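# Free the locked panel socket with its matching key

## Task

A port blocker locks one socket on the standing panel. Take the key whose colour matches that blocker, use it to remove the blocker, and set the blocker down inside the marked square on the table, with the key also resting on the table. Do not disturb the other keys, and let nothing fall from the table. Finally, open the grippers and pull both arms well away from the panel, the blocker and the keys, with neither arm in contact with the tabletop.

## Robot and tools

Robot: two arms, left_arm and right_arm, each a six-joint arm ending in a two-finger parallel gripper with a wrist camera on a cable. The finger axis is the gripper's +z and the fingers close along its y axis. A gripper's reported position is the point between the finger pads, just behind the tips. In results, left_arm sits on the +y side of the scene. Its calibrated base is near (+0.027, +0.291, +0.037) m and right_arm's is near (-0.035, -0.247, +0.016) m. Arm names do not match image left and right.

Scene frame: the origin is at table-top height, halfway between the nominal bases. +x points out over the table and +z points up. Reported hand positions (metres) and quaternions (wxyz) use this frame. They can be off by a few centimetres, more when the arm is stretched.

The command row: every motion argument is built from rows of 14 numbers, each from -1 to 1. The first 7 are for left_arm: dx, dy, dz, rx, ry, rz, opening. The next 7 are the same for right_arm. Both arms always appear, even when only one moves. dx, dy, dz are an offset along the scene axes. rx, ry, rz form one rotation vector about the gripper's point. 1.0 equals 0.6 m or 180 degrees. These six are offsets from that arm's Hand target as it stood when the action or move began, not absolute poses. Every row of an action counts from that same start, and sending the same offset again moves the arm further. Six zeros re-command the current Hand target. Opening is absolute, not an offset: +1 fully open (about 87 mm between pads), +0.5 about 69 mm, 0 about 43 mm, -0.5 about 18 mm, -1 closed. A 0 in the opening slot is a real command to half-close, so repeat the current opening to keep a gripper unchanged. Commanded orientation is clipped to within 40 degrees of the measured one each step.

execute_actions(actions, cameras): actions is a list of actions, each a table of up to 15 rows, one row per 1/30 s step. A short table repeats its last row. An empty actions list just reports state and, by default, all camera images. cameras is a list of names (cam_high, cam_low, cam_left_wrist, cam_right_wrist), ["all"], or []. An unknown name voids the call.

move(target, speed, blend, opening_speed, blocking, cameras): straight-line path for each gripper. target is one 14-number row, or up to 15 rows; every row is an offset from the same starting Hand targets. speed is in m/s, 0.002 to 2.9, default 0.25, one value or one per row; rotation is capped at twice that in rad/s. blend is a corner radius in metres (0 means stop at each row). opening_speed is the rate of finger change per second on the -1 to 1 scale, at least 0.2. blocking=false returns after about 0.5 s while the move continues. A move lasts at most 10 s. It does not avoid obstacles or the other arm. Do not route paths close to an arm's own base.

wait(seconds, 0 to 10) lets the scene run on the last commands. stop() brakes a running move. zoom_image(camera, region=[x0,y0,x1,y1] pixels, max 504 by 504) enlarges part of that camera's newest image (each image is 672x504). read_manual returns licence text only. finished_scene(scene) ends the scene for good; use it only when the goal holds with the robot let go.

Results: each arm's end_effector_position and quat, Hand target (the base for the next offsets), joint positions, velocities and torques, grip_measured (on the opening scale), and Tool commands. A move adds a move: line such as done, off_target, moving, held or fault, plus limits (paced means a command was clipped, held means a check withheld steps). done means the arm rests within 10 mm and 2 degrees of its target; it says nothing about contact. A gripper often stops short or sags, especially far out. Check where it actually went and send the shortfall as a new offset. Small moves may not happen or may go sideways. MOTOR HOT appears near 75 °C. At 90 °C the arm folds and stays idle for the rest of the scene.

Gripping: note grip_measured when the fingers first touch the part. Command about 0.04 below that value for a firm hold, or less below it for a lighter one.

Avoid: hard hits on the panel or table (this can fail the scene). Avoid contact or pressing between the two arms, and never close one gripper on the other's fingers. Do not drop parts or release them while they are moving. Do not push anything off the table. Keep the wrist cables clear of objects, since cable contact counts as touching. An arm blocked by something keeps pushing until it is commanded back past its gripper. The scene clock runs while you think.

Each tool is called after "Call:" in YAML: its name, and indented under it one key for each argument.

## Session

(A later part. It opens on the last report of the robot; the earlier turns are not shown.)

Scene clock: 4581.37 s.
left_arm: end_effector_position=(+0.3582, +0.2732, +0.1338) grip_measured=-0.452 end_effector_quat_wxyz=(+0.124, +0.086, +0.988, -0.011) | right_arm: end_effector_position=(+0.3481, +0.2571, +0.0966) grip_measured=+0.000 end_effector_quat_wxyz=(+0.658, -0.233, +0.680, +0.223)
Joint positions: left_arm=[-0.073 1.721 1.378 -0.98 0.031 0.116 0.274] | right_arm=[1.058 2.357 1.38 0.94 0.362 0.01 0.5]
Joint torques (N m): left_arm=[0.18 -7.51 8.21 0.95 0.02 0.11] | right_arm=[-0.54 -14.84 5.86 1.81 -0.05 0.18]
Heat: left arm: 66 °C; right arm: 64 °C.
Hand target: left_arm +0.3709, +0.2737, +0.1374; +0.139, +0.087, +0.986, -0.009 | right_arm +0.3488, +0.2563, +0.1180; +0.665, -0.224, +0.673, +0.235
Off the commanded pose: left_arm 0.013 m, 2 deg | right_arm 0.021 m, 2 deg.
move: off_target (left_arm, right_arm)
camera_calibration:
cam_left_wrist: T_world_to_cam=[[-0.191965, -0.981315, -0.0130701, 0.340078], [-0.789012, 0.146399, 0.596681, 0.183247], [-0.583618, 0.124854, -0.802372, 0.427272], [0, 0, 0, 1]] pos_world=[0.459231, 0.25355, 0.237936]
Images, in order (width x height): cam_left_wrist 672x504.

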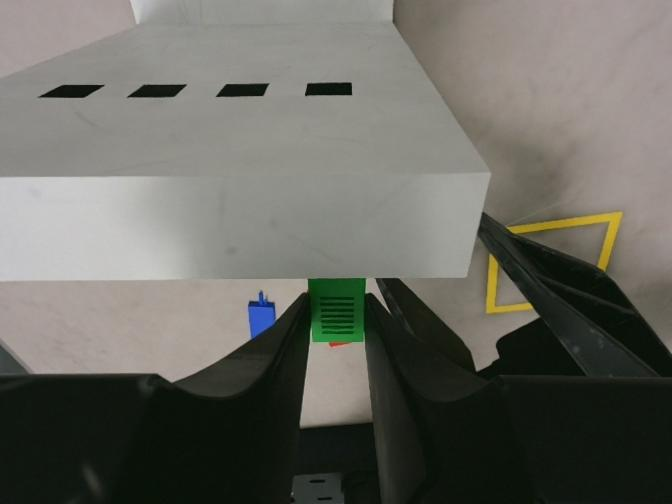

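Call:
move:
  target: [0.0067,0.0,0,0,0,0,-0.62,0,0,0,0,0,0,0]
  speed: 0.02
  cameras: ["cam_left_wrist","cam_right_wrist"]

Call:
zoom_image:
  camera: "cam_left_wrist"
  region: [280, 60, 400, 150]

Call:
zoom_image:
  camera: "cam_right_wrist"
  region: [344, 122, 364, 142]

Call:
zoom_image:
  camera: "cam_right_wrist"
  region: [350, 126, 374, 146]

Scene clock: 4599.40 s.
left_arm: end_effector_position=(+0.3619, +0.2730, +0.1332) grip_measured=-0.452 end_effector_quat_wxyz=(+0.123, +0.086, +0.989, -0.011) | right_arm: end_effector_position=(+0.3481, +0.2571, +0.0966) grip_measured=+0.000 end_effector_quat_wxyz=(+0.658, -0.233, +0.680, +0.223)
Joint positions: left_arm=[-0.073 1.737 1.394 -0.982 0.031 0.116 0.274] | right_arm=[1.058 2.357 1.38 0.94 0.362 0.01 0.5]
Joint torques (N m): left_arm=[0.17 -7.73 8.38 0.95 0.02 0.14] | right_arm=[-0.72 -14.74 5.87 1.8 -0.03 0.11]
Heat: left arm: 66 °C; right arm: 64 °C.
Hand target: left_arm +0.3749, +0.2737, +0.1373; +0.139, +0.087, +0.986, -0.009 | right_arm +0.3488, +0.2563, +0.1180; +0.665, -0.224, +0.673, +0.235
Off the commanded pose: left_arm 0.014 m, 2 deg | right_arm 0.021 m, 2 deg.
move: off_target (left_arm, right_arm)
camera_calibration:
cam_left_wrist: T_world_to_cam=[[-0.191917, -0.981328, -0.0127443, 0.340525], [-0.787861, 0.146312, 0.59822, 0.185959], [-0.585186, 0.124849, -0.80123, 0.429386], [0, 0, 0, 1]] pos_world=[0.463133, 0.25335, 0.237133]
cam_right_wrist: T_world_to_cam=[[0.617241, -0.786622, -0.0154637, -0.00927578], [-0.620529, -0.474641, -0.624228, 0.420482], [0.483692, 0.394894, -0.78109, -0.0504169], [0, 0, 0, 1]] pos_world=[0.291033, 0.212191, 0.222953]
Images, in order (width x height): cam_left_wrist 672x504, cam_right_wrist 672x504.

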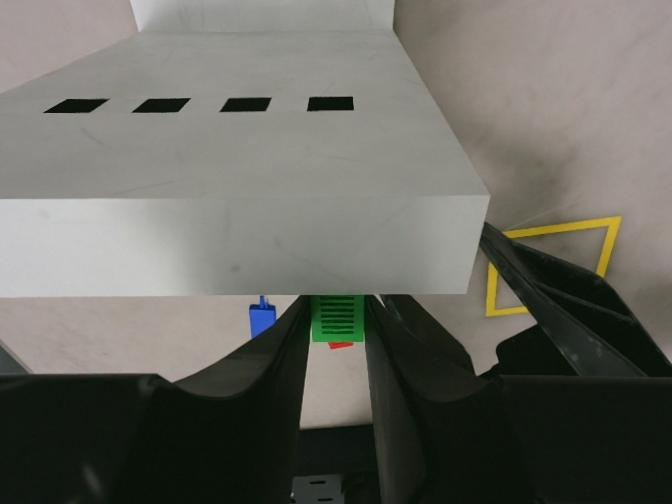

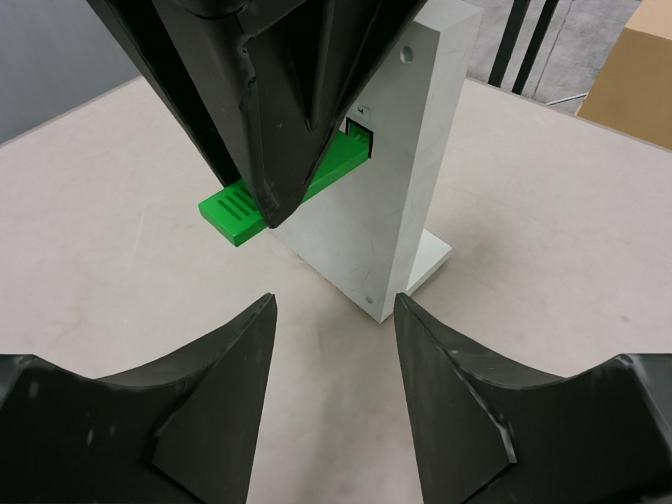

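Scaled by 4.200.

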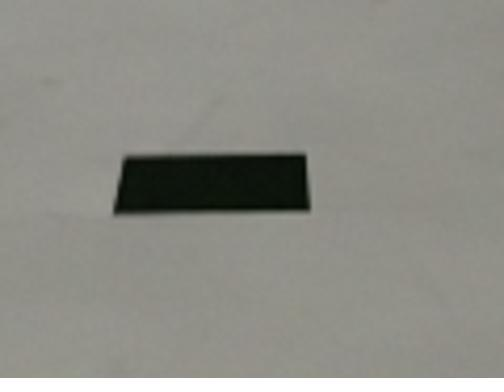

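Scaled by 25.200.

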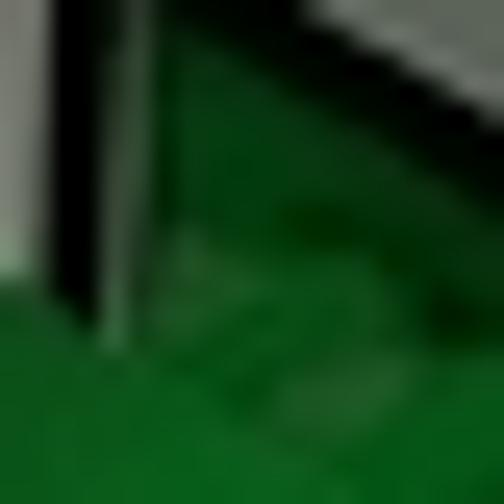

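Scaled by 21.000.

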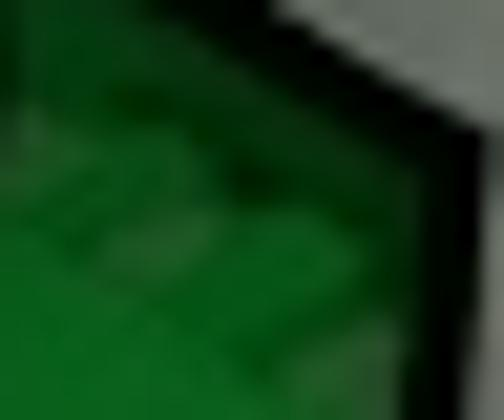

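Call:
move:
  target: [0.0003,0.00165,0,0,0,0,-0.62,0,0,0,0,0,0,0]
  speed: 0.02

Call:
move:
  target: [0.0002,0.001,0,0,0,0,-0.62,0,0,0,0,0,0,0]
  speed: 0.02
  cameras: ["cam_left_wrist"]

Call:
zoom_image:
  camera: "cam_left_wrist"
  region: [280, 60, 400, 150]

Scene clock: 4618.43 s.
left_arm: end_effector_position=(+0.3619, +0.2730, +0.1332) grip_measured=-0.452 end_effector_quat_wxyz=(+0.123, +0.086, +0.989, -0.011) | right_arm: end_effector_position=(+0.3481, +0.2571, +0.0966) grip_measured=+0.000 end_effector_quat_wxyz=(+0.658, -0.233, +0.680, +0.223)
Joint positions: left_arm=[-0.073 1.737 1.394 -0.982 0.031 0.116 0.274] | right_arm=[1.058 2.357 1.38 0.94 0.362 0.01 0.5]
Joint torques (N m): left_arm=[0.42 -7.64 8.42 0.93 0.03 0.17] | right_arm=[-0.73 -14.93 5.82 1.83 0 0.11]
Heat: left arm: 67 °C; right arm: 64 °C.
Hand target: left_arm +0.3751, +0.2747, +0.1373; +0.139, +0.087, +0.986, -0.009 | right_arm +0.3488, +0.2563, +0.1180; +0.665, -0.224, +0.673, +0.235
Off the commanded pose: left_arm 0.014 m, 2 deg | right_arm 0.021 m, 2 deg.
move: off_target (left_arm, right_arm)

Scene clock: 4619.13 s.
left_arm: end_effector_position=(+0.3619, +0.2730, +0.1332) grip_measured=-0.452 end_effector_quat_wxyz=(+0.123, +0.086, +0.989, -0.011) | right_arm: end_effector_position=(+0.3481, +0.2571, +0.0966) grip_measured=+0.000 end_effector_quat_wxyz=(+0.658, -0.233, +0.680, +0.223)
Joint positions: left_arm=[-0.073 1.737 1.394 -0.982 0.031 0.117 0.274] | right_arm=[1.058 2.357 1.38 0.94 0.362 0.01 0.5]
Joint torques (N m): left_arm=[0.54 -7.66 8.4 0.95 0.04 0.19] | right_arm=[-0.42 -14.9 6.12 1.77 0 0.09]
Heat: left arm: 67 °C; right arm: 64 °C.
Hand target: left_arm +0.3752, +0.2753, +0.1373; +0.139, +0.087, +0.986, -0.009 | right_arm +0.3488, +0.2563, +0.1180; +0.665, -0.224, +0.673, +0.235
Off the commanded pose: left_arm 0.014 m, 2 deg | right_arm 0.021 m, 2 deg.
move: off_target (left_arm, right_arm)
camera_calibration:
cam_left_wrist: T_world_to_cam=[[-0.192254, -0.981261, -0.0128817, 0.340597], [-0.787846, 0.146506, 0.598193, 0.185923], [-0.585096, 0.125154, -0.801248, 0.429284], [0, 0, 0, 1]] pos_world=[0.463132, 0.253249, 0.237133]
Images, in order (width x height): cam_left_wrist 672x504.

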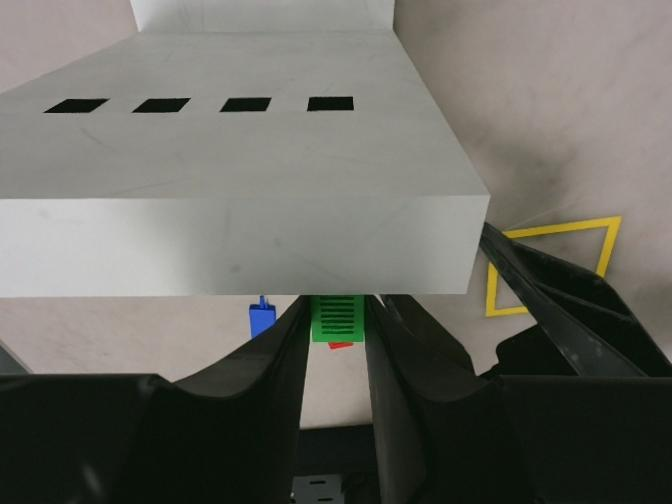

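Scaled by 4.200.

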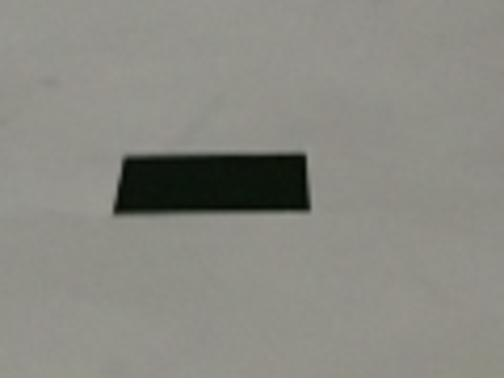

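Call:
move:
  target: [0.0055,0.0,0,0,0,0,-0.62,0,0,0,0,0,0,0]
  speed: 0.02
  cameras: ["cam_right_wrist"]

Call:
zoom_image:
  camera: "cam_right_wrist"
  region: [344, 122, 364, 142]

Call:
zoom_image:
  camera: "cam_right_wrist"
  region: [350, 126, 374, 146]

Scene clock: 4640.30 s.
left_arm: end_effector_position=(+0.3623, +0.2731, +0.1333) grip_measured=-0.452 end_effector_quat_wxyz=(+0.118, +0.086, +0.989, -0.011) | right_arm: end_effector_position=(+0.3481, +0.2571, +0.0966) grip_measured=+0.000 end_effector_quat_wxyz=(+0.658, -0.233, +0.680, +0.223)
Joint positions: left_arm=[-0.073 1.748 1.409 -0.996 0.03 0.118 0.274] | right_arm=[1.058 2.357 1.38 0.94 0.362 0.01 0.5]
Joint torques (N m): left_arm=[0.55 -7.65 8.46 1.05 0.03 0.17] | right_arm=[-0.46 -14.83 5.94 1.82 -0.06 0.09]
Heat: left arm: 68 °C; right arm: 64 °C.
Hand target: left_arm +0.3786, +0.2753, +0.1374; +0.139, +0.087, +0.986, -0.009 | right_arm +0.3488, +0.2563, +0.1180; +0.665, -0.224, +0.673, +0.235
Off the commanded pose: left_arm 0.017 m, 2 deg | right_arm 0.021 m, 2 deg.
move: off_target (left_arm, right_arm)
camera_calibration:
cam_right_wrist: T_world_to_cam=[[0.617241, -0.786622, -0.0154637, -0.00927578], [-0.620529, -0.474641, -0.624228, 0.420482], [0.483692, 0.394894, -0.78109, -0.0504169], [0, 0, 0, 1]] pos_world=[0.291033, 0.212191, 0.222953]
Images, in order (width x height): cam_right_wrist 672x504.

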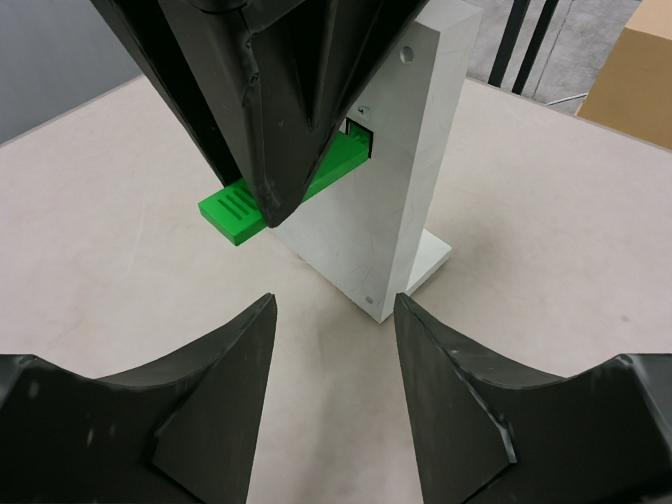

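Scaled by 25.200.

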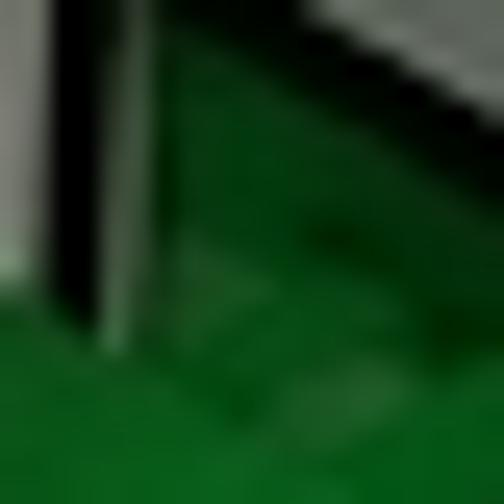

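Scaled by 21.000.

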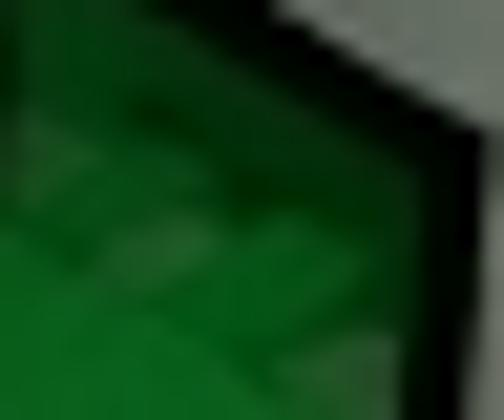

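Call:
move:
  target: [0.0002,0.0014,0,0,0,0,-0.62,0,0,0,0,0,0,0]
  speed: 0.02

Call:
move:
  target: [0.0002,0.0014,0,0,0,0,-0.62,0,0,0,0,0,0,0]
  speed: 0.02

Call:
move:
  target: [0.0002,0.0014,0,0,0,0,-0.62,0,0,0,0,0,0,0]
  speed: 0.02

Scene clock: 4651.73 s.
left_arm: end_effector_position=(+0.3622, +0.2732, +0.1333) grip_measured=-0.452 end_effector_quat_wxyz=(+0.118, +0.087, +0.989, -0.011) | right_arm: end_effector_position=(+0.3481, +0.2571, +0.0966) grip_measured=+0.000 end_effector_quat_wxyz=(+0.658, -0.233, +0.680, +0.223)
Joint positions: left_arm=[-0.073 1.748 1.409 -0.997 0.03 0.12 0.274] | right_arm=[1.058 2.357 1.38 0.94 0.362 0.01 0.5]
Joint torques (N m): left_arm=[0.65 -7.69 8.53 1.03 0.05 0.21] | right_arm=[-0.65 -15.16 6.01 1.82 -0.01 0.13]
Heat: left arm: 67 °C; right arm: 64 °C.
Hand target: left_arm +0.3786, +0.2761, +0.1373; +0.139, +0.087, +0.986, -0.009 | right_arm +0.3488, +0.2563, +0.1180; +0.665, -0.224, +0.673, +0.235
Off the commanded pose: left_arm 0.017 m, 3 deg | right_arm 0.021 m, 2 deg.
move: off_target (left_arm, right_arm)

Scene clock: 4652.43 s.
left_arm: end_effector_position=(+0.3623, +0.2740, +0.1333) grip_measured=-0.452 end_effector_quat_wxyz=(+0.118, +0.087, +0.989, -0.011) | right_arm: end_effector_position=(+0.3481, +0.2571, +0.0966) grip_measured=+0.000 end_effector_quat_wxyz=(+0.658, -0.233, +0.680, +0.223)
Joint positions: left_arm=[-0.071 1.748 1.409 -0.997 0.03 0.12 0.274] | right_arm=[1.058 2.357 1.38 0.94 0.362 0.01 0.5]
Joint torques (N m): left_arm=[0.8 -7.58 8.51 1.07 0.06 0.21] | right_arm=[-0.53 -14.64 5.97 1.89 0.02 0.11]
Heat: left arm: 67 °C; right arm: 64 °C.
Hand target: left_arm +0.3787, +0.2769, +0.1373; +0.139, +0.087, +0.986, -0.009 | right_arm +0.3488, +0.2563, +0.1180; +0.665, -0.224, +0.673, +0.235
Off the commanded pose: left_arm 0.017 m, 2 deg | right_arm 0.021 m, 2 deg.
move: off_target (left_arm, right_arm)

Scene clock: 4653.13 s.
left_arm: end_effector_position=(+0.3623, +0.2741, +0.1333) grip_measured=-0.452 end_effector_quat_wxyz=(+0.118, +0.088, +0.989, -0.011) | right_arm: end_effector_position=(+0.3481, +0.2571, +0.0966) grip_measured=+0.000 end_effector_quat_wxyz=(+0.658, -0.233, +0.680, +0.223)
Joint positions: left_arm=[-0.071 1.748 1.409 -0.997 0.03 0.123 0.274] | right_arm=[1.058 2.357 1.38 0.94 0.362 0.01 0.5]
Joint torques (N m): left_arm=[1.03 -7.51 8.49 1.02 0.06 0.22] | right_arm=[-0.42 -14.91 6.19 1.84 -0.01 0.11]
Heat: left arm: 67 °C; right arm: 64 °C.
Hand target: left_arm +0.3788, +0.2777, +0.1373; +0.139, +0.087, +0.986, -0.009 | right_arm +0.3488, +0.2563, +0.1180; +0.665, -0.224, +0.673, +0.235
Off the commanded pose: left_arm 0.017 m, 2 deg | right_arm 0.021 m, 2 deg.
move: off_target (left_arm, right_arm)

Call:
execute_actions:
  actions: []
  cameras: ["cam_left_wrist","cam_right_wrist"]

Call:
zoom_image:
  camera: "cam_left_wrist"
  region: [280, 60, 400, 150]

Call:
zoom_image:
  camera: "cam_right_wrist"
  region: [344, 122, 364, 142]

Call:
zoom_image:
  camera: "cam_right_wrist"
  region: [350, 126, 374, 146]

Scene clock: 4661.40 s.
left_arm: end_effector_position=(+0.3623, +0.2741, +0.1333) grip_measured=-0.452 end_effector_quat_wxyz=(+0.118, +0.088, +0.989, -0.011) | right_arm: end_effector_position=(+0.3481, +0.2571, +0.0966) grip_measured=+0.000 end_effector_quat_wxyz=(+0.658, -0.233, +0.680, +0.223)
Joint positions: left_arm=[-0.071 1.748 1.409 -0.997 0.03 0.123 0.274] | right_arm=[1.058 2.357 1.38 0.94 0.362 0.01 0.5]
Joint velocities: within noise
Joint torques (N m): left_arm=[0.95 -7.54 8.47 1.03 0.07 0.21] | right_arm=[-0.61 -14.68 6.01 1.79 0.03 0.12]
Heat: left arm: 67 °C; right arm: 64 °C.
Hand target: left_arm +0.3788, +0.2777, +0.1373; +0.139, +0.087, +0.986, -0.009 | right_arm +0.3488, +0.2563, +0.1180; +0.665, -0.224, +0.673, +0.235
Tool commands: left_gripper/opening=-0.62 right_gripper/opening=+0.0
Off the commanded pose: left_arm 0.017 m, 2 deg | right_arm 0.021 m, 2 deg.
camera_calibration:
cam_left_wrist: T_world_to_cam=[[-0.195883, -0.980539, -0.0131322, 0.3429], [-0.780793, 0.147849, 0.607044, 0.181862], [-0.593289, 0.129163, -0.794559, 0.43044], [0, 0, 0, 1]] pos_world=[0.46454, 0.253742, 0.236115]
cam_right_wrist: T_world_to_cam=[[0.617241, -0.786622, -0.0154637, -0.00927578], [-0.620529, -0.474641, -0.624228, 0.420482], [0.483692, 0.394894, -0.78109, -0.0504169], [0, 0, 0, 1]] pos_world=[0.291033, 0.212191, 0.222953]
Images, in order (width x height): cam_left_wrist 672x504, cam_right_wrist 672x504.

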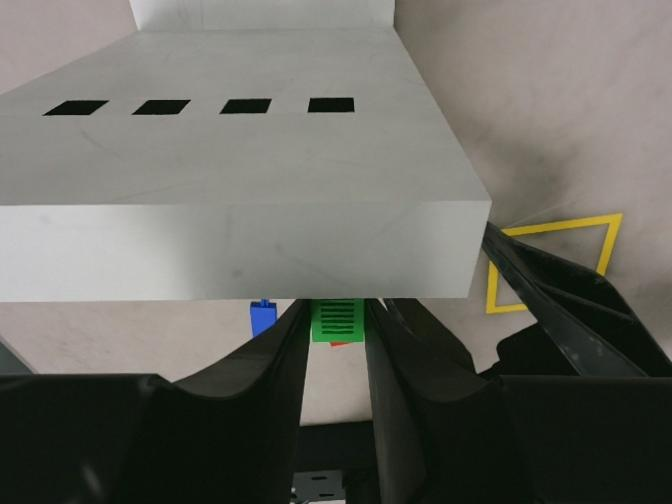

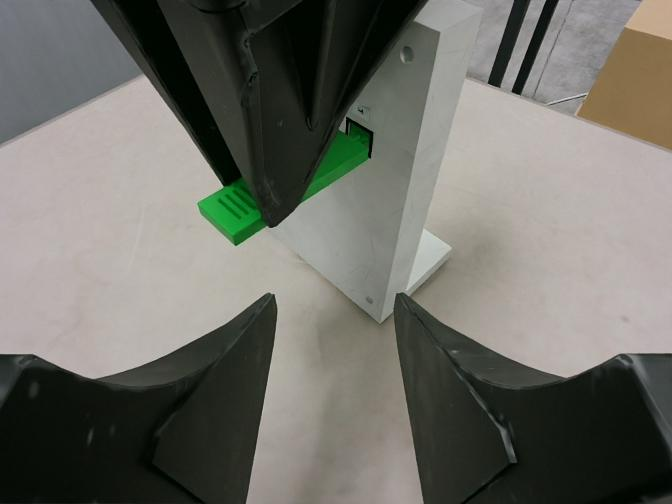

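Scaled by 4.200.

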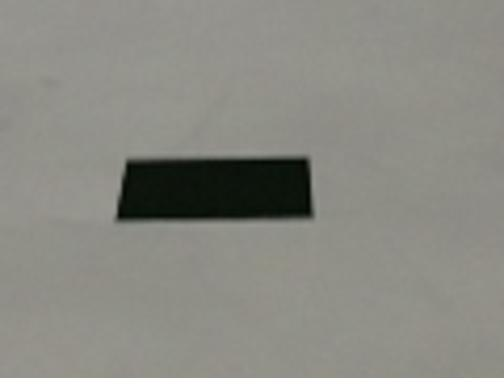

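Scaled by 25.200.

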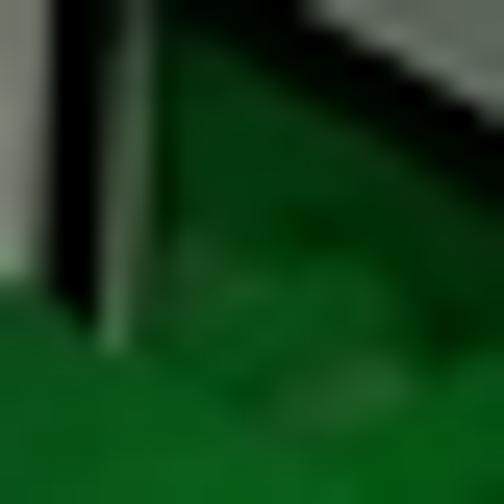

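Scaled by 21.000.

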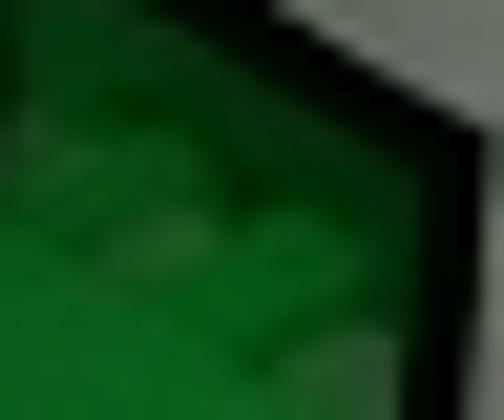

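Call:
move:
  target: [0.0002,0.0014,0,0,0,0,-0.62,0,0,0,0,0,0,0]
  speed: 0.02

Call:
move:
  target: [0.0002,0.0014,0,0,0,0,-0.62,0,0,0,0,0,0,0]
  speed: 0.02

Call:
move:
  target: [0.0002,0.0014,0,0,0,0,-0.62,0,0,0,0,0,0,0]
  speed: 0.02
  cameras: ["cam_right_wrist"]

Call:
zoom_image:
  camera: "cam_right_wrist"
  region: [344, 122, 364, 142]

Call:
zoom_image:
  camera: "cam_right_wrist"
  region: [350, 126, 374, 146]

Scene clock: 4674.17 s.
left_arm: end_effector_position=(+0.3624, +0.2751, +0.1333) grip_measured=-0.452 end_effector_quat_wxyz=(+0.118, +0.088, +0.989, -0.010) | right_arm: end_effector_position=(+0.3481, +0.2571, +0.0966) grip_measured=+0.000 end_effector_quat_wxyz=(+0.658, -0.233, +0.680, +0.223)
Joint positions: left_arm=[-0.068 1.748 1.409 -0.997 0.03 0.125 0.274] | right_arm=[1.058 2.357 1.38 0.94 0.362 0.01 0.5]
Joint torques (N m): left_arm=[1.07 -7.43 8.5 1.04 0.07 0.21] | right_arm=[-0.4 -14.71 5.94 1.82 0.02 0.16]
Heat: left arm: 66 °C; right arm: 64 °C.
Hand target: left_arm +0.3790, +0.2787, +0.1373; +0.139, +0.087, +0.986, -0.009 | right_arm +0.3488, +0.2563, +0.1180; +0.665, -0.224, +0.673, +0.235
Off the commanded pose: left_arm 0.017 m, 2 deg | right_arm 0.021 m, 2 deg.
move: off_target (left_arm, right_arm)

Scene clock: 4674.87 s.
left_arm: end_effector_position=(+0.3624, +0.2758, +0.1333) grip_measured=-0.452 end_effector_quat_wxyz=(+0.118, +0.088, +0.989, -0.010) | right_arm: end_effector_position=(+0.3481, +0.2571, +0.0966) grip_measured=+0.000 end_effector_quat_wxyz=(+0.658, -0.233, +0.680, +0.223)
Joint positions: left_arm=[-0.066 1.748 1.409 -0.997 0.031 0.128 0.274] | right_arm=[1.058 2.357 1.38 0.94 0.362 0.01 0.5]
Joint torques (N m): left_arm=[0.92 -7.39 8.53 1.04 0.09 0.2] | right_arm=[-0.59 -14.63 5.74 1.84 0 0.16]
Heat: left arm: 66 °C; right arm: 64 °C.
Hand target: left_arm +0.3791, +0.2795, +0.1373; +0.139, +0.087, +0.986, -0.009 | right_arm +0.3488, +0.2563, +0.1180; +0.665, -0.224, +0.673, +0.235
Off the commanded pose: left_arm 0.018 m, 2 deg | right_arm 0.021 m, 2 deg.
move: off_target (left_arm, right_arm)

Scene clock: 4675.57 s.
left_arm: end_effector_position=(+0.3624, +0.2759, +0.1333) grip_measured=-0.452 end_effector_quat_wxyz=(+0.118, +0.089, +0.989, -0.010) | right_arm: end_effector_position=(+0.3481, +0.2571, +0.0966) grip_measured=+0.000 end_effector_quat_wxyz=(+0.658, -0.233, +0.680, +0.223)
Joint positions: left_arm=[-0.066 1.748 1.409 -0.997 0.031 0.13 0.274] | right_arm=[1.058 2.357 1.38 0.94 0.362 0.01 0.5]
Joint torques (N m): left_arm=[1.2 -7.36 8.69 1.03 0.07 0.17] | right_arm=[-0.54 -14.78 5.98 1.84 -0.01 0.13]
Heat: left arm: 66 °C; right arm: 64 °C.
Hand target: left_arm +0.3792, +0.2804, +0.1373; +0.139, +0.087, +0.986, -0.009 | right_arm +0.3488, +0.2563, +0.1180; +0.665, -0.224, +0.673, +0.235
Off the commanded pose: left_arm 0.018 m, 2 deg | right_arm 0.021 m, 2 deg.
move: off_target (left_arm, right_arm)
camera_calibration:
cam_right_wrist: T_world_to_cam=[[0.617241, -0.786622, -0.0154637, -0.00927578], [-0.620529, -0.474641, -0.624228, 0.420482], [0.483692, 0.394894, -0.78109, -0.0504169], [0, 0, 0, 1]] pos_world=[0.291033, 0.212191, 0.222953]
Images, in order (width x height): cam_right_wrist 672x504.

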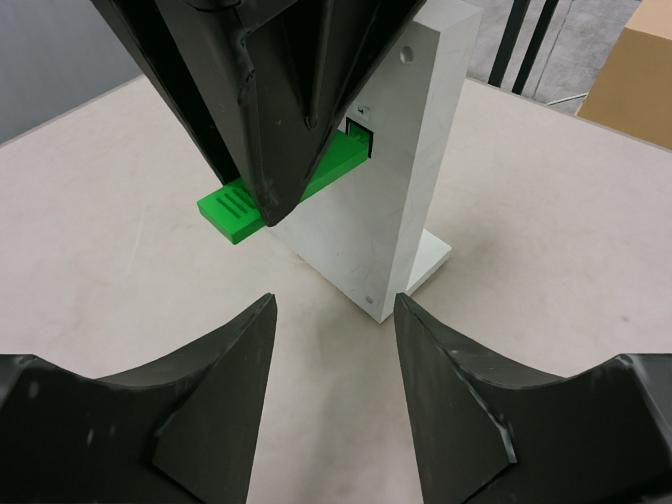

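Scaled by 25.200.

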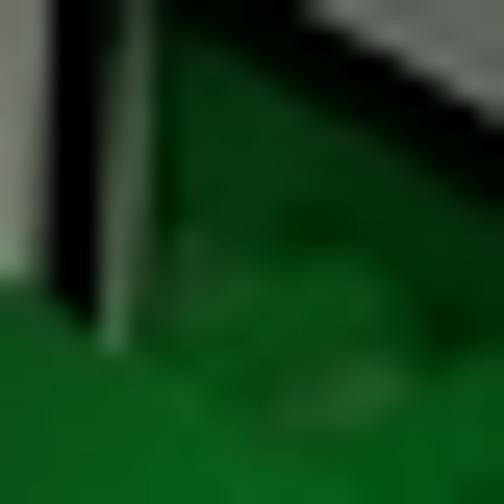

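Scaled by 21.000.

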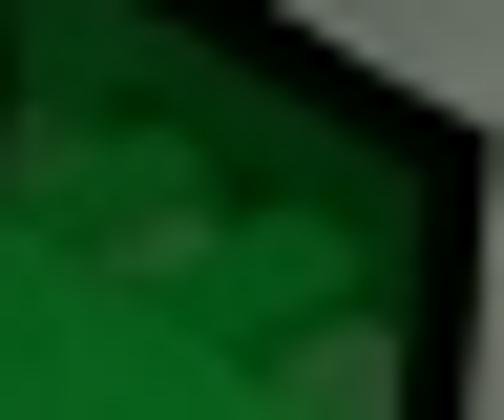

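Call:
move:
  target: [-0.006,0,0,0,0,0,-0.62,0,0,0,0,0,0,0]
  speed: 0.02
  cameras: ["cam_right_wrist","cam_left_wrist"]

Call:
zoom_image:
  camera: "cam_right_wrist"
  region: [344, 122, 364, 142]

Call:
zoom_image:
  camera: "cam_right_wrist"
  region: [350, 126, 374, 146]

Call:
zoom_image:
  camera: "cam_left_wrist"
  region: [280, 60, 400, 150]

Scene clock: 4717.20 s.
left_arm: end_effector_position=(+0.3624, +0.2759, +0.1333) grip_measured=-0.452 end_effector_quat_wxyz=(+0.118, +0.089, +0.989, -0.010) | right_arm: end_effector_position=(+0.3481, +0.2571, +0.0966) grip_measured=+0.000 end_effector_quat_wxyz=(+0.658, -0.233, +0.680, +0.223)
Joint positions: left_arm=[-0.066 1.748 1.409 -0.997 0.031 0.13 0.274] | right_arm=[1.058 2.357 1.38 0.94 0.362 0.01 0.5]
Joint torques (N m): left_arm=[1.16 -8.79 7.45 1.05 0.07 0.19] | right_arm=[-0.8 -14.79 5.93 1.78 -0.07 0.14]
Heat: left arm: 67 °C; right arm: 64 °C.
Hand target: left_arm +0.3756, +0.2804, +0.1373; +0.139, +0.087, +0.986, -0.009 | right_arm +0.3488, +0.2563, +0.1180; +0.665, -0.224, +0.673, +0.235
Off the commanded pose: left_arm 0.015 m, 2 deg | right_arm 0.021 m, 2 deg.
move: off_target (left_arm, right_arm)
camera_calibration:
cam_left_wrist: T_world_to_cam=[[-0.198475, -0.979999, -0.014483, 0.345652], [-0.780597, 0.149121, 0.606985, 0.181252], [-0.592685, 0.131777, -0.794581, 0.429315], [0, 0, 0, 1]] pos_world=[0.464537, 0.255137, 0.236114]
cam_right_wrist: T_world_to_cam=[[0.617241, -0.786622, -0.0154637, -0.00927578], [-0.620529, -0.474641, -0.624228, 0.420482], [0.483692, 0.394894, -0.78109, -0.0504169], [0, 0, 0, 1]] pos_world=[0.291033, 0.212191, 0.222953]
Images, in order (width x height): cam_left_wrist 672x504, cam_right_wrist 672x504.

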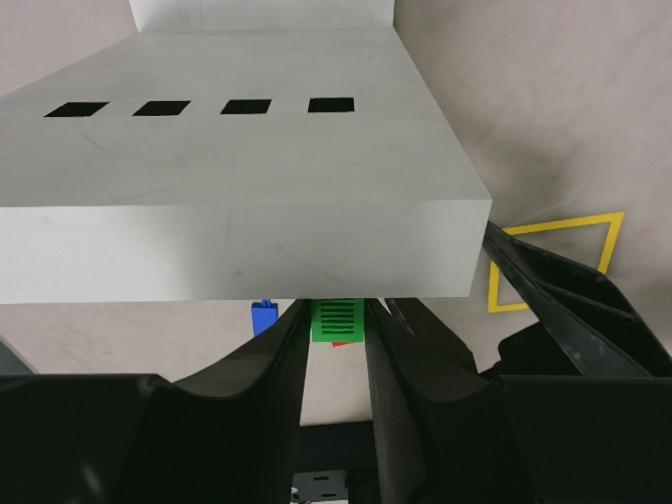

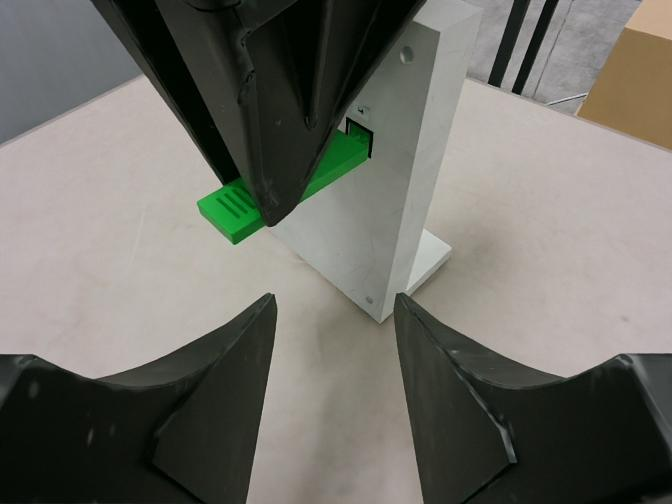

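Scaled by 25.200.

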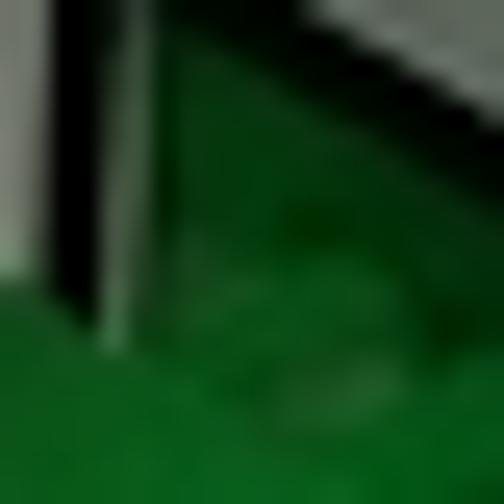

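Scaled by 21.000.

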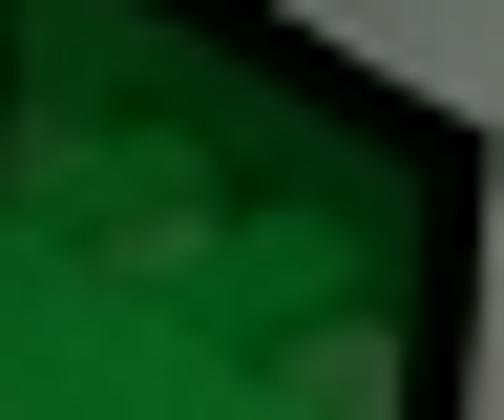

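Scaled by 4.200.

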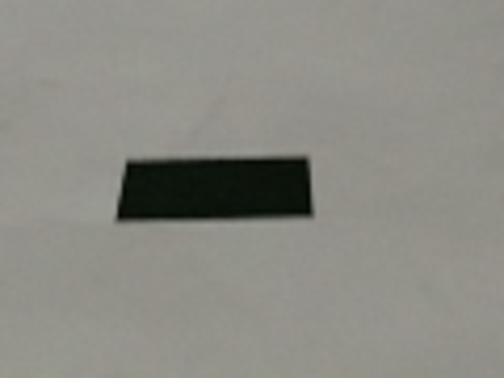

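Call:
move:
  target: [0,0,0,0,0,0.0083,-0.62,0,0,0,0,0,0,0]
  speed: 0.02

Call:
move:
  target: [0,0,0,0,0,0.0056,-0.62,0,0,0,0,0,0,0]
  speed: 0.02
  cameras: ["cam_right_wrist","cam_left_wrist"]

Call:
zoom_image:
  camera: "cam_right_wrist"
  region: [344, 122, 364, 142]

Call:
zoom_image:
  camera: "cam_left_wrist"
  region: [280, 60, 400, 150]

Scene clock: 4755.50 s.
left_arm: end_effector_position=(+0.3624, +0.2756, +0.1333) grip_measured=-0.452 end_effector_quat_wxyz=(+0.118, +0.086, +0.989, -0.011) | right_arm: end_effector_position=(+0.3481, +0.2571, +0.0966) grip_measured=+0.000 end_effector_quat_wxyz=(+0.658, -0.233, +0.680, +0.223)
Joint positions: left_arm=[-0.066 1.748 1.409 -0.997 0.031 0.123 0.274] | right_arm=[1.058 2.357 1.38 0.94 0.362 0.01 0.5]
Joint torques (N m): left_arm=[1.09 -8.77 7.31 1.03 0.02 -0.07] | right_arm=[-0.55 -14.87 5.94 1.79 0.03 0.13]
Heat: left arm: 65 °C; right arm: 64 °C.
Hand target: left_arm +0.3756, +0.2804, +0.1373; +0.139, +0.074, +0.987, -0.007 | right_arm +0.3488, +0.2563, +0.1180; +0.665, -0.224, +0.673, +0.235
Off the commanded pose: left_arm 0.015 m, 3 deg | right_arm 0.021 m, 2 deg.
move: off_target (left_arm, right_arm)

Scene clock: 4756.33 s.
left_arm: end_effector_position=(+0.3622, +0.2749, +0.1333) grip_measured=-0.452 end_effector_quat_wxyz=(+0.118, +0.077, +0.990, -0.012) | right_arm: end_effector_position=(+0.3481, +0.2571, +0.0966) grip_measured=+0.000 end_effector_quat_wxyz=(+0.658, -0.233, +0.680, +0.223)
Joint positions: left_arm=[-0.066 1.748 1.409 -0.997 0.031 0.106 0.274] | right_arm=[1.058 2.357 1.38 0.94 0.362 0.01 0.5]
Joint torques (N m): left_arm=[1.22 -8.79 7.35 1.08 -0.04 0.01] | right_arm=[-0.55 -14.82 5.91 1.83 -0.04 0.07]
Heat: left arm: 64 °C; right arm: 64 °C.
Hand target: left_arm +0.3756, +0.2804, +0.1373; +0.139, +0.065, +0.988, -0.006 | right_arm +0.3488, +0.2563, +0.1180; +0.665, -0.224, +0.673, +0.235
Off the commanded pose: left_arm 0.015 m, 3 deg | right_arm 0.021 m, 2 deg.
move: off_target (left_arm, right_arm)
camera_calibration:
cam_left_wrist: T_world_to_cam=[[-0.17513, -0.984507, -0.00873726, 0.336684], [-0.783343, 0.133959, 0.606983, 0.186454], [-0.596409, 0.113145, -0.794667, 0.435845], [0, 0, 0, 1]] pos_world=[0.464963, 0.257177, 0.236118]
cam_right_wrist: T_world_to_cam=[[0.617241, -0.786622, -0.0154637, -0.00927578], [-0.620529, -0.474641, -0.624228, 0.420482], [0.483692, 0.394894, -0.78109, -0.0504169], [0, 0, 0, 1]] pos_world=[0.291033, 0.212191, 0.222953]
Images, in order (width x height): cam_left_wrist 672x504, cam_right_wrist 672x504.

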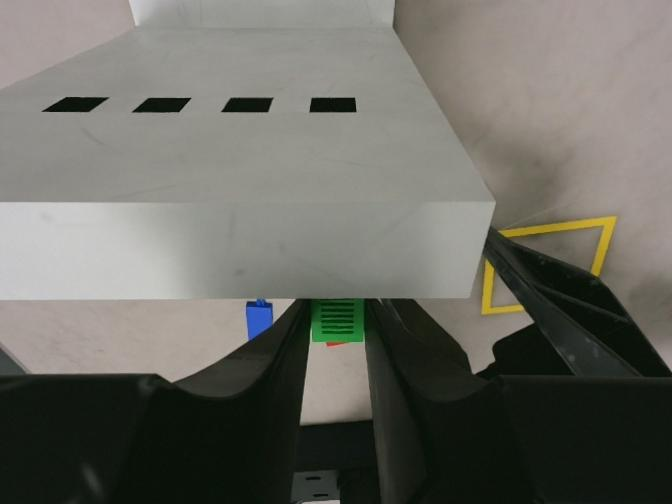

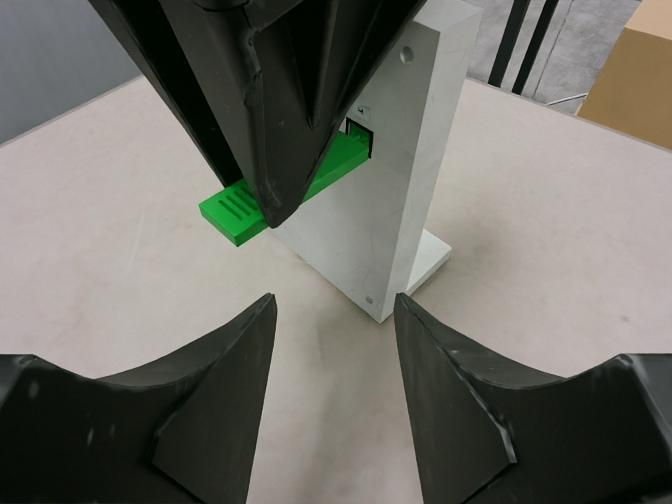

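Scaled by 25.200.

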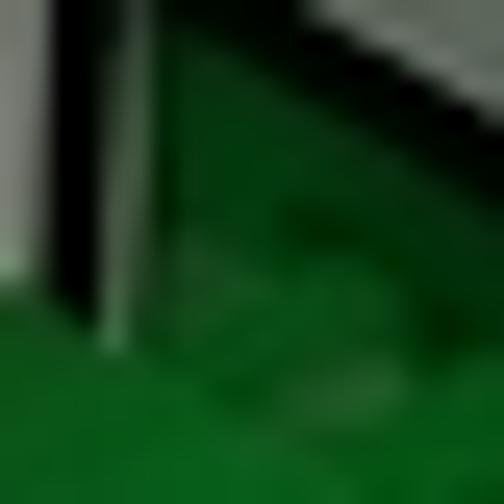

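Scaled by 4.200.

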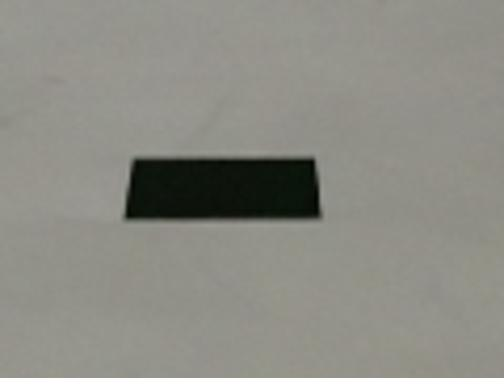

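Call:
move:
  target: [-0.005,0,0,0,0,0,-0.62,0,0,0,0,0,0,0]
  speed: 0.02
  cameras: ["cam_right_wrist","cam_left_wrist"]

Call:
zoom_image:
  camera: "cam_right_wrist"
  region: [344, 122, 364, 142]

Call:
zoom_image:
  camera: "cam_right_wrist"
  region: [350, 126, 374, 146]

Call:
zoom_image:
  camera: "cam_left_wrist"
  region: [280, 60, 400, 150]

Scene clock: 4774.07 s.
left_arm: end_effector_position=(+0.3622, +0.2748, +0.1333) grip_measured=-0.452 end_effector_quat_wxyz=(+0.118, +0.077, +0.990, -0.012) | right_arm: end_effector_position=(+0.3481, +0.2571, +0.0966) grip_measured=+0.000 end_effector_quat_wxyz=(+0.658, -0.233, +0.680, +0.223)
Joint positions: left_arm=[-0.066 1.748 1.409 -0.997 0.031 0.105 0.274] | right_arm=[1.058 2.357 1.38 0.94 0.362 0.01 0.5]
Joint torques (N m): left_arm=[1.09 -9.88 6.22 1.09 -0.06 -0.03] | right_arm=[-0.43 -14.83 6.01 1.86 0.01 0.16]
Heat: left arm: 64 °C; right arm: 64 °C.
Hand target: left_arm +0.3726, +0.2804, +0.1373; +0.139, +0.065, +0.988, -0.006 | right_arm +0.3488, +0.2563, +0.1180; +0.665, -0.224, +0.673, +0.235
Off the commanded pose: left_arm 0.012 m, 3 deg | right_arm 0.021 m, 2 deg.
move: off_target (left_arm, right_arm)
camera_calibration:
cam_left_wrist: T_world_to_cam=[[-0.17437, -0.984643, -0.00855431, 0.336324], [-0.783429, 0.133464, 0.606982, 0.186622], [-0.596519, 0.112541, -0.79467, 0.436052], [0, 0, 0, 1]] pos_world=[0.464963, 0.257178, 0.236118]
cam_right_wrist: T_world_to_cam=[[0.617241, -0.786622, -0.0154637, -0.00927578], [-0.620529, -0.474641, -0.624228, 0.420482], [0.483692, 0.394894, -0.78109, -0.0504169], [0, 0, 0, 1]] pos_world=[0.291033, 0.212191, 0.222953]
Images, in order (width x height): cam_left_wrist 672x504, cam_right_wrist 672x504.

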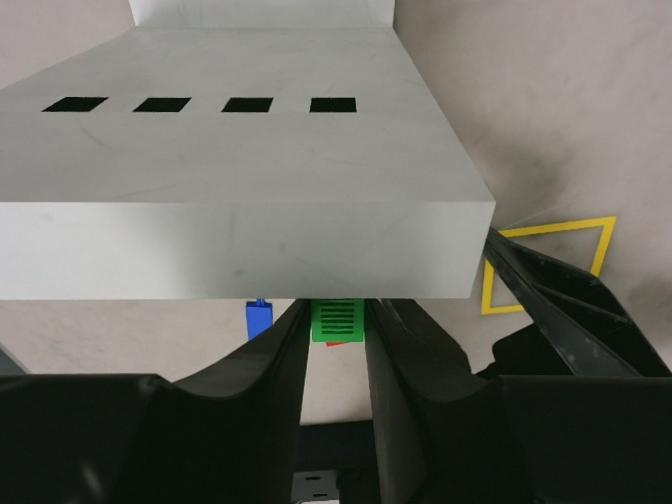

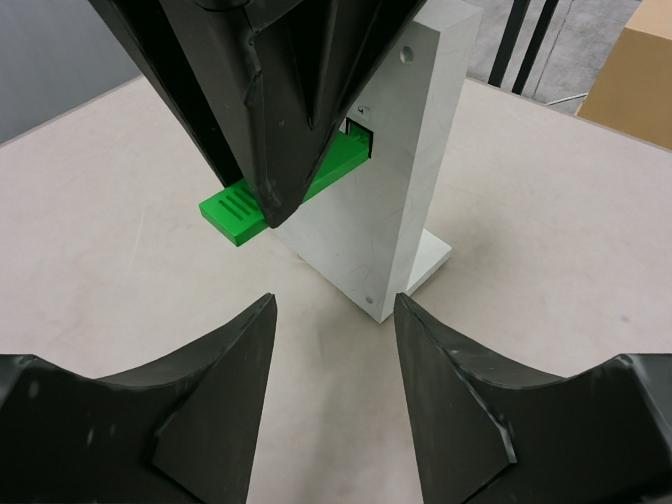

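Scaled by 25.200.

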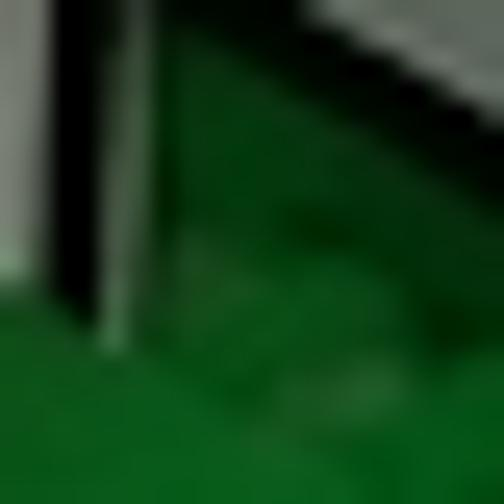

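Scaled by 21.000.

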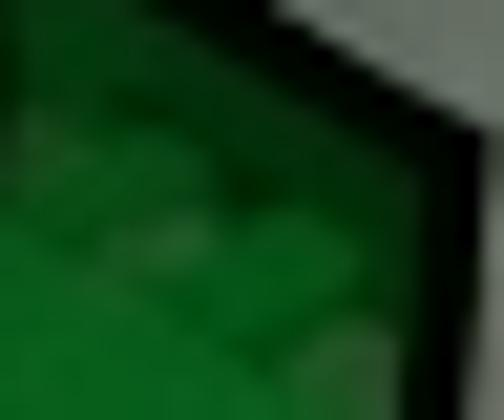

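Scaled by 4.200.

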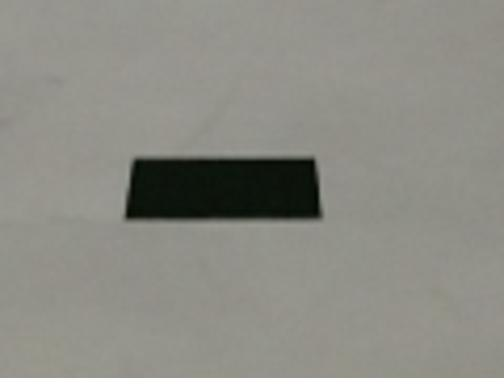

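Call:
move:
  target:
    - [-0.041,-0.0023,0.005,0,0,-0.0139,-0.62,0,0,0,0,0,0,0]
    - [-0.0608,0.0195,-0.0002,0,0,-0.0139,-0.62,0,0,0,0,0,0,0]
    - [-0.046,-0.0075,-0.0002,0,0,-0.0139,-0.62,0,0,0,0,0,0,0]
    - [-0.021,-0.0119,-0.0002,0,0,-0.0139,-0.62,0,0,0,0,0,0,0]
  speed: [0.04,0.07,0.06,0.05]
  blend: [0.003,0,0.006,0]
  cameras: ["cam_right_wrist","cam_left_wrist"]

Call:
zoom_image:
  camera: "cam_right_wrist"
  region: [324, 120, 374, 170]

Call:
zoom_image:
  camera: "cam_right_wrist"
  region: [160, 200, 230, 280]

Call:
zoom_image:
  camera: "cam_left_wrist"
  region: [285, 230, 385, 360]

Call:
zoom_image:
  camera: "cam_left_wrist"
  region: [280, 30, 400, 120]

Scene clock: 4828.77 s.
left_arm: end_effector_position=(+0.3488, +0.2767, +0.1328) grip_measured=-0.452 end_effector_quat_wxyz=(+0.125, +0.087, +0.988, -0.010) | right_arm: end_effector_position=(+0.3481, +0.2571, +0.0966) grip_measured=+0.000 end_effector_quat_wxyz=(+0.658, -0.233, +0.680, +0.223)
Joint positions: left_arm=[-0.065 1.682 1.331 -0.969 0.031 0.126 0.274] | right_arm=[1.058 2.357 1.38 0.94 0.362 0.01 0.5]
Joint torques (N m): left_arm=[-0.79 -6.99 8.27 0.88 0.04 -0.05] | right_arm=[-0.38 -14.78 6.02 1.82 0 0.15]
Heat: left arm: 61 °C; right arm: 64 °C.
Hand target: left_arm +0.3600, +0.2732, +0.1372; +0.139, +0.087, +0.986, -0.009 | right_arm +0.3488, +0.2563, +0.1180; +0.665, -0.224, +0.673, +0.235
Off the commanded pose: left_arm 0.013 m, 2 deg | right_arm 0.021 m, 2 deg.
move: off_target (left_arm, right_arm)
camera_calibration:
cam_left_wrist: T_world_to_cam=[[-0.192732, -0.981126, -0.0156643, 0.342138], [-0.790457, 0.145779, 0.594917, 0.176703], [-0.581405, 0.127041, -0.803635, 0.419347], [0, 0, 0, 1]] pos_world=[0.449427, 0.256646, 0.237237]
cam_right_wrist: T_world_to_cam=[[0.617241, -0.786622, -0.0154637, -0.00927578], [-0.620529, -0.474641, -0.624228, 0.420482], [0.483692, 0.394894, -0.78109, -0.0504169], [0, 0, 0, 1]] pos_world=[0.291033, 0.212191, 0.222953]
Images, in order (width x height): cam_left_wrist 672x504, cam_right_wrist 672x504.

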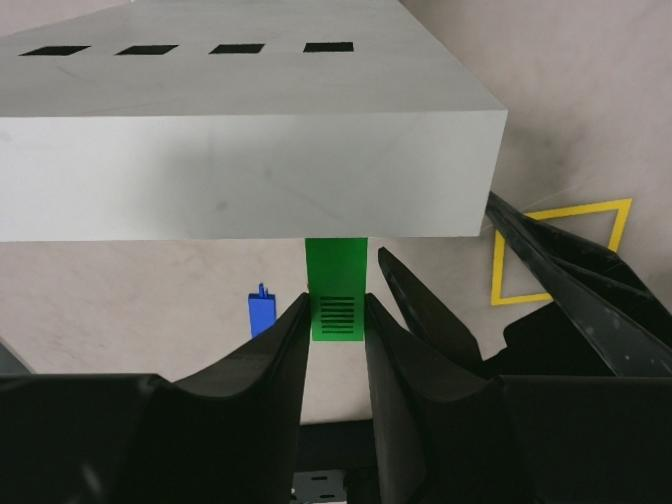

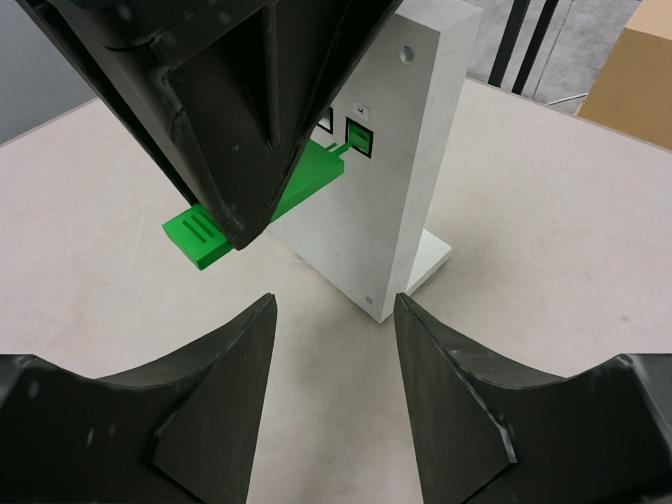

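Scaled by 10.080.

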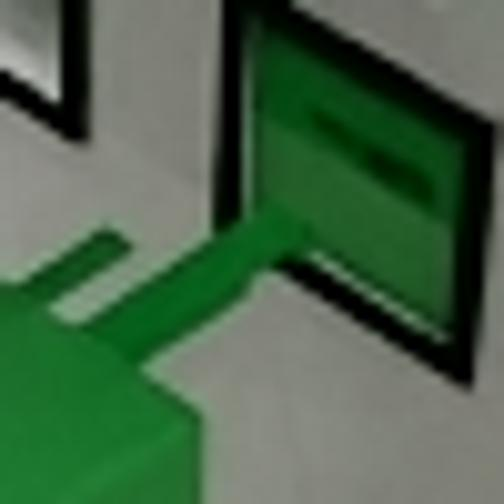

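Scaled by 6.300.

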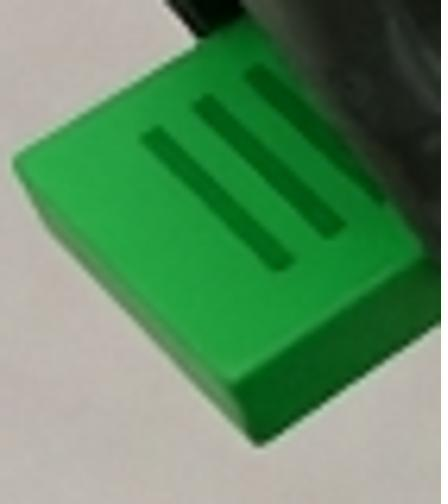

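Scaled by 3.877.

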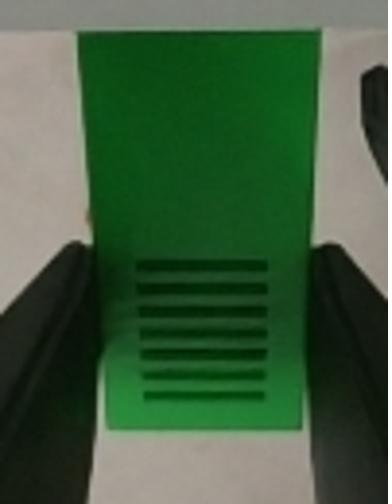

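Scaled by 4.200.

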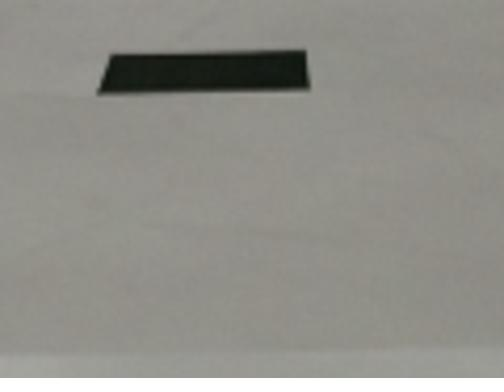

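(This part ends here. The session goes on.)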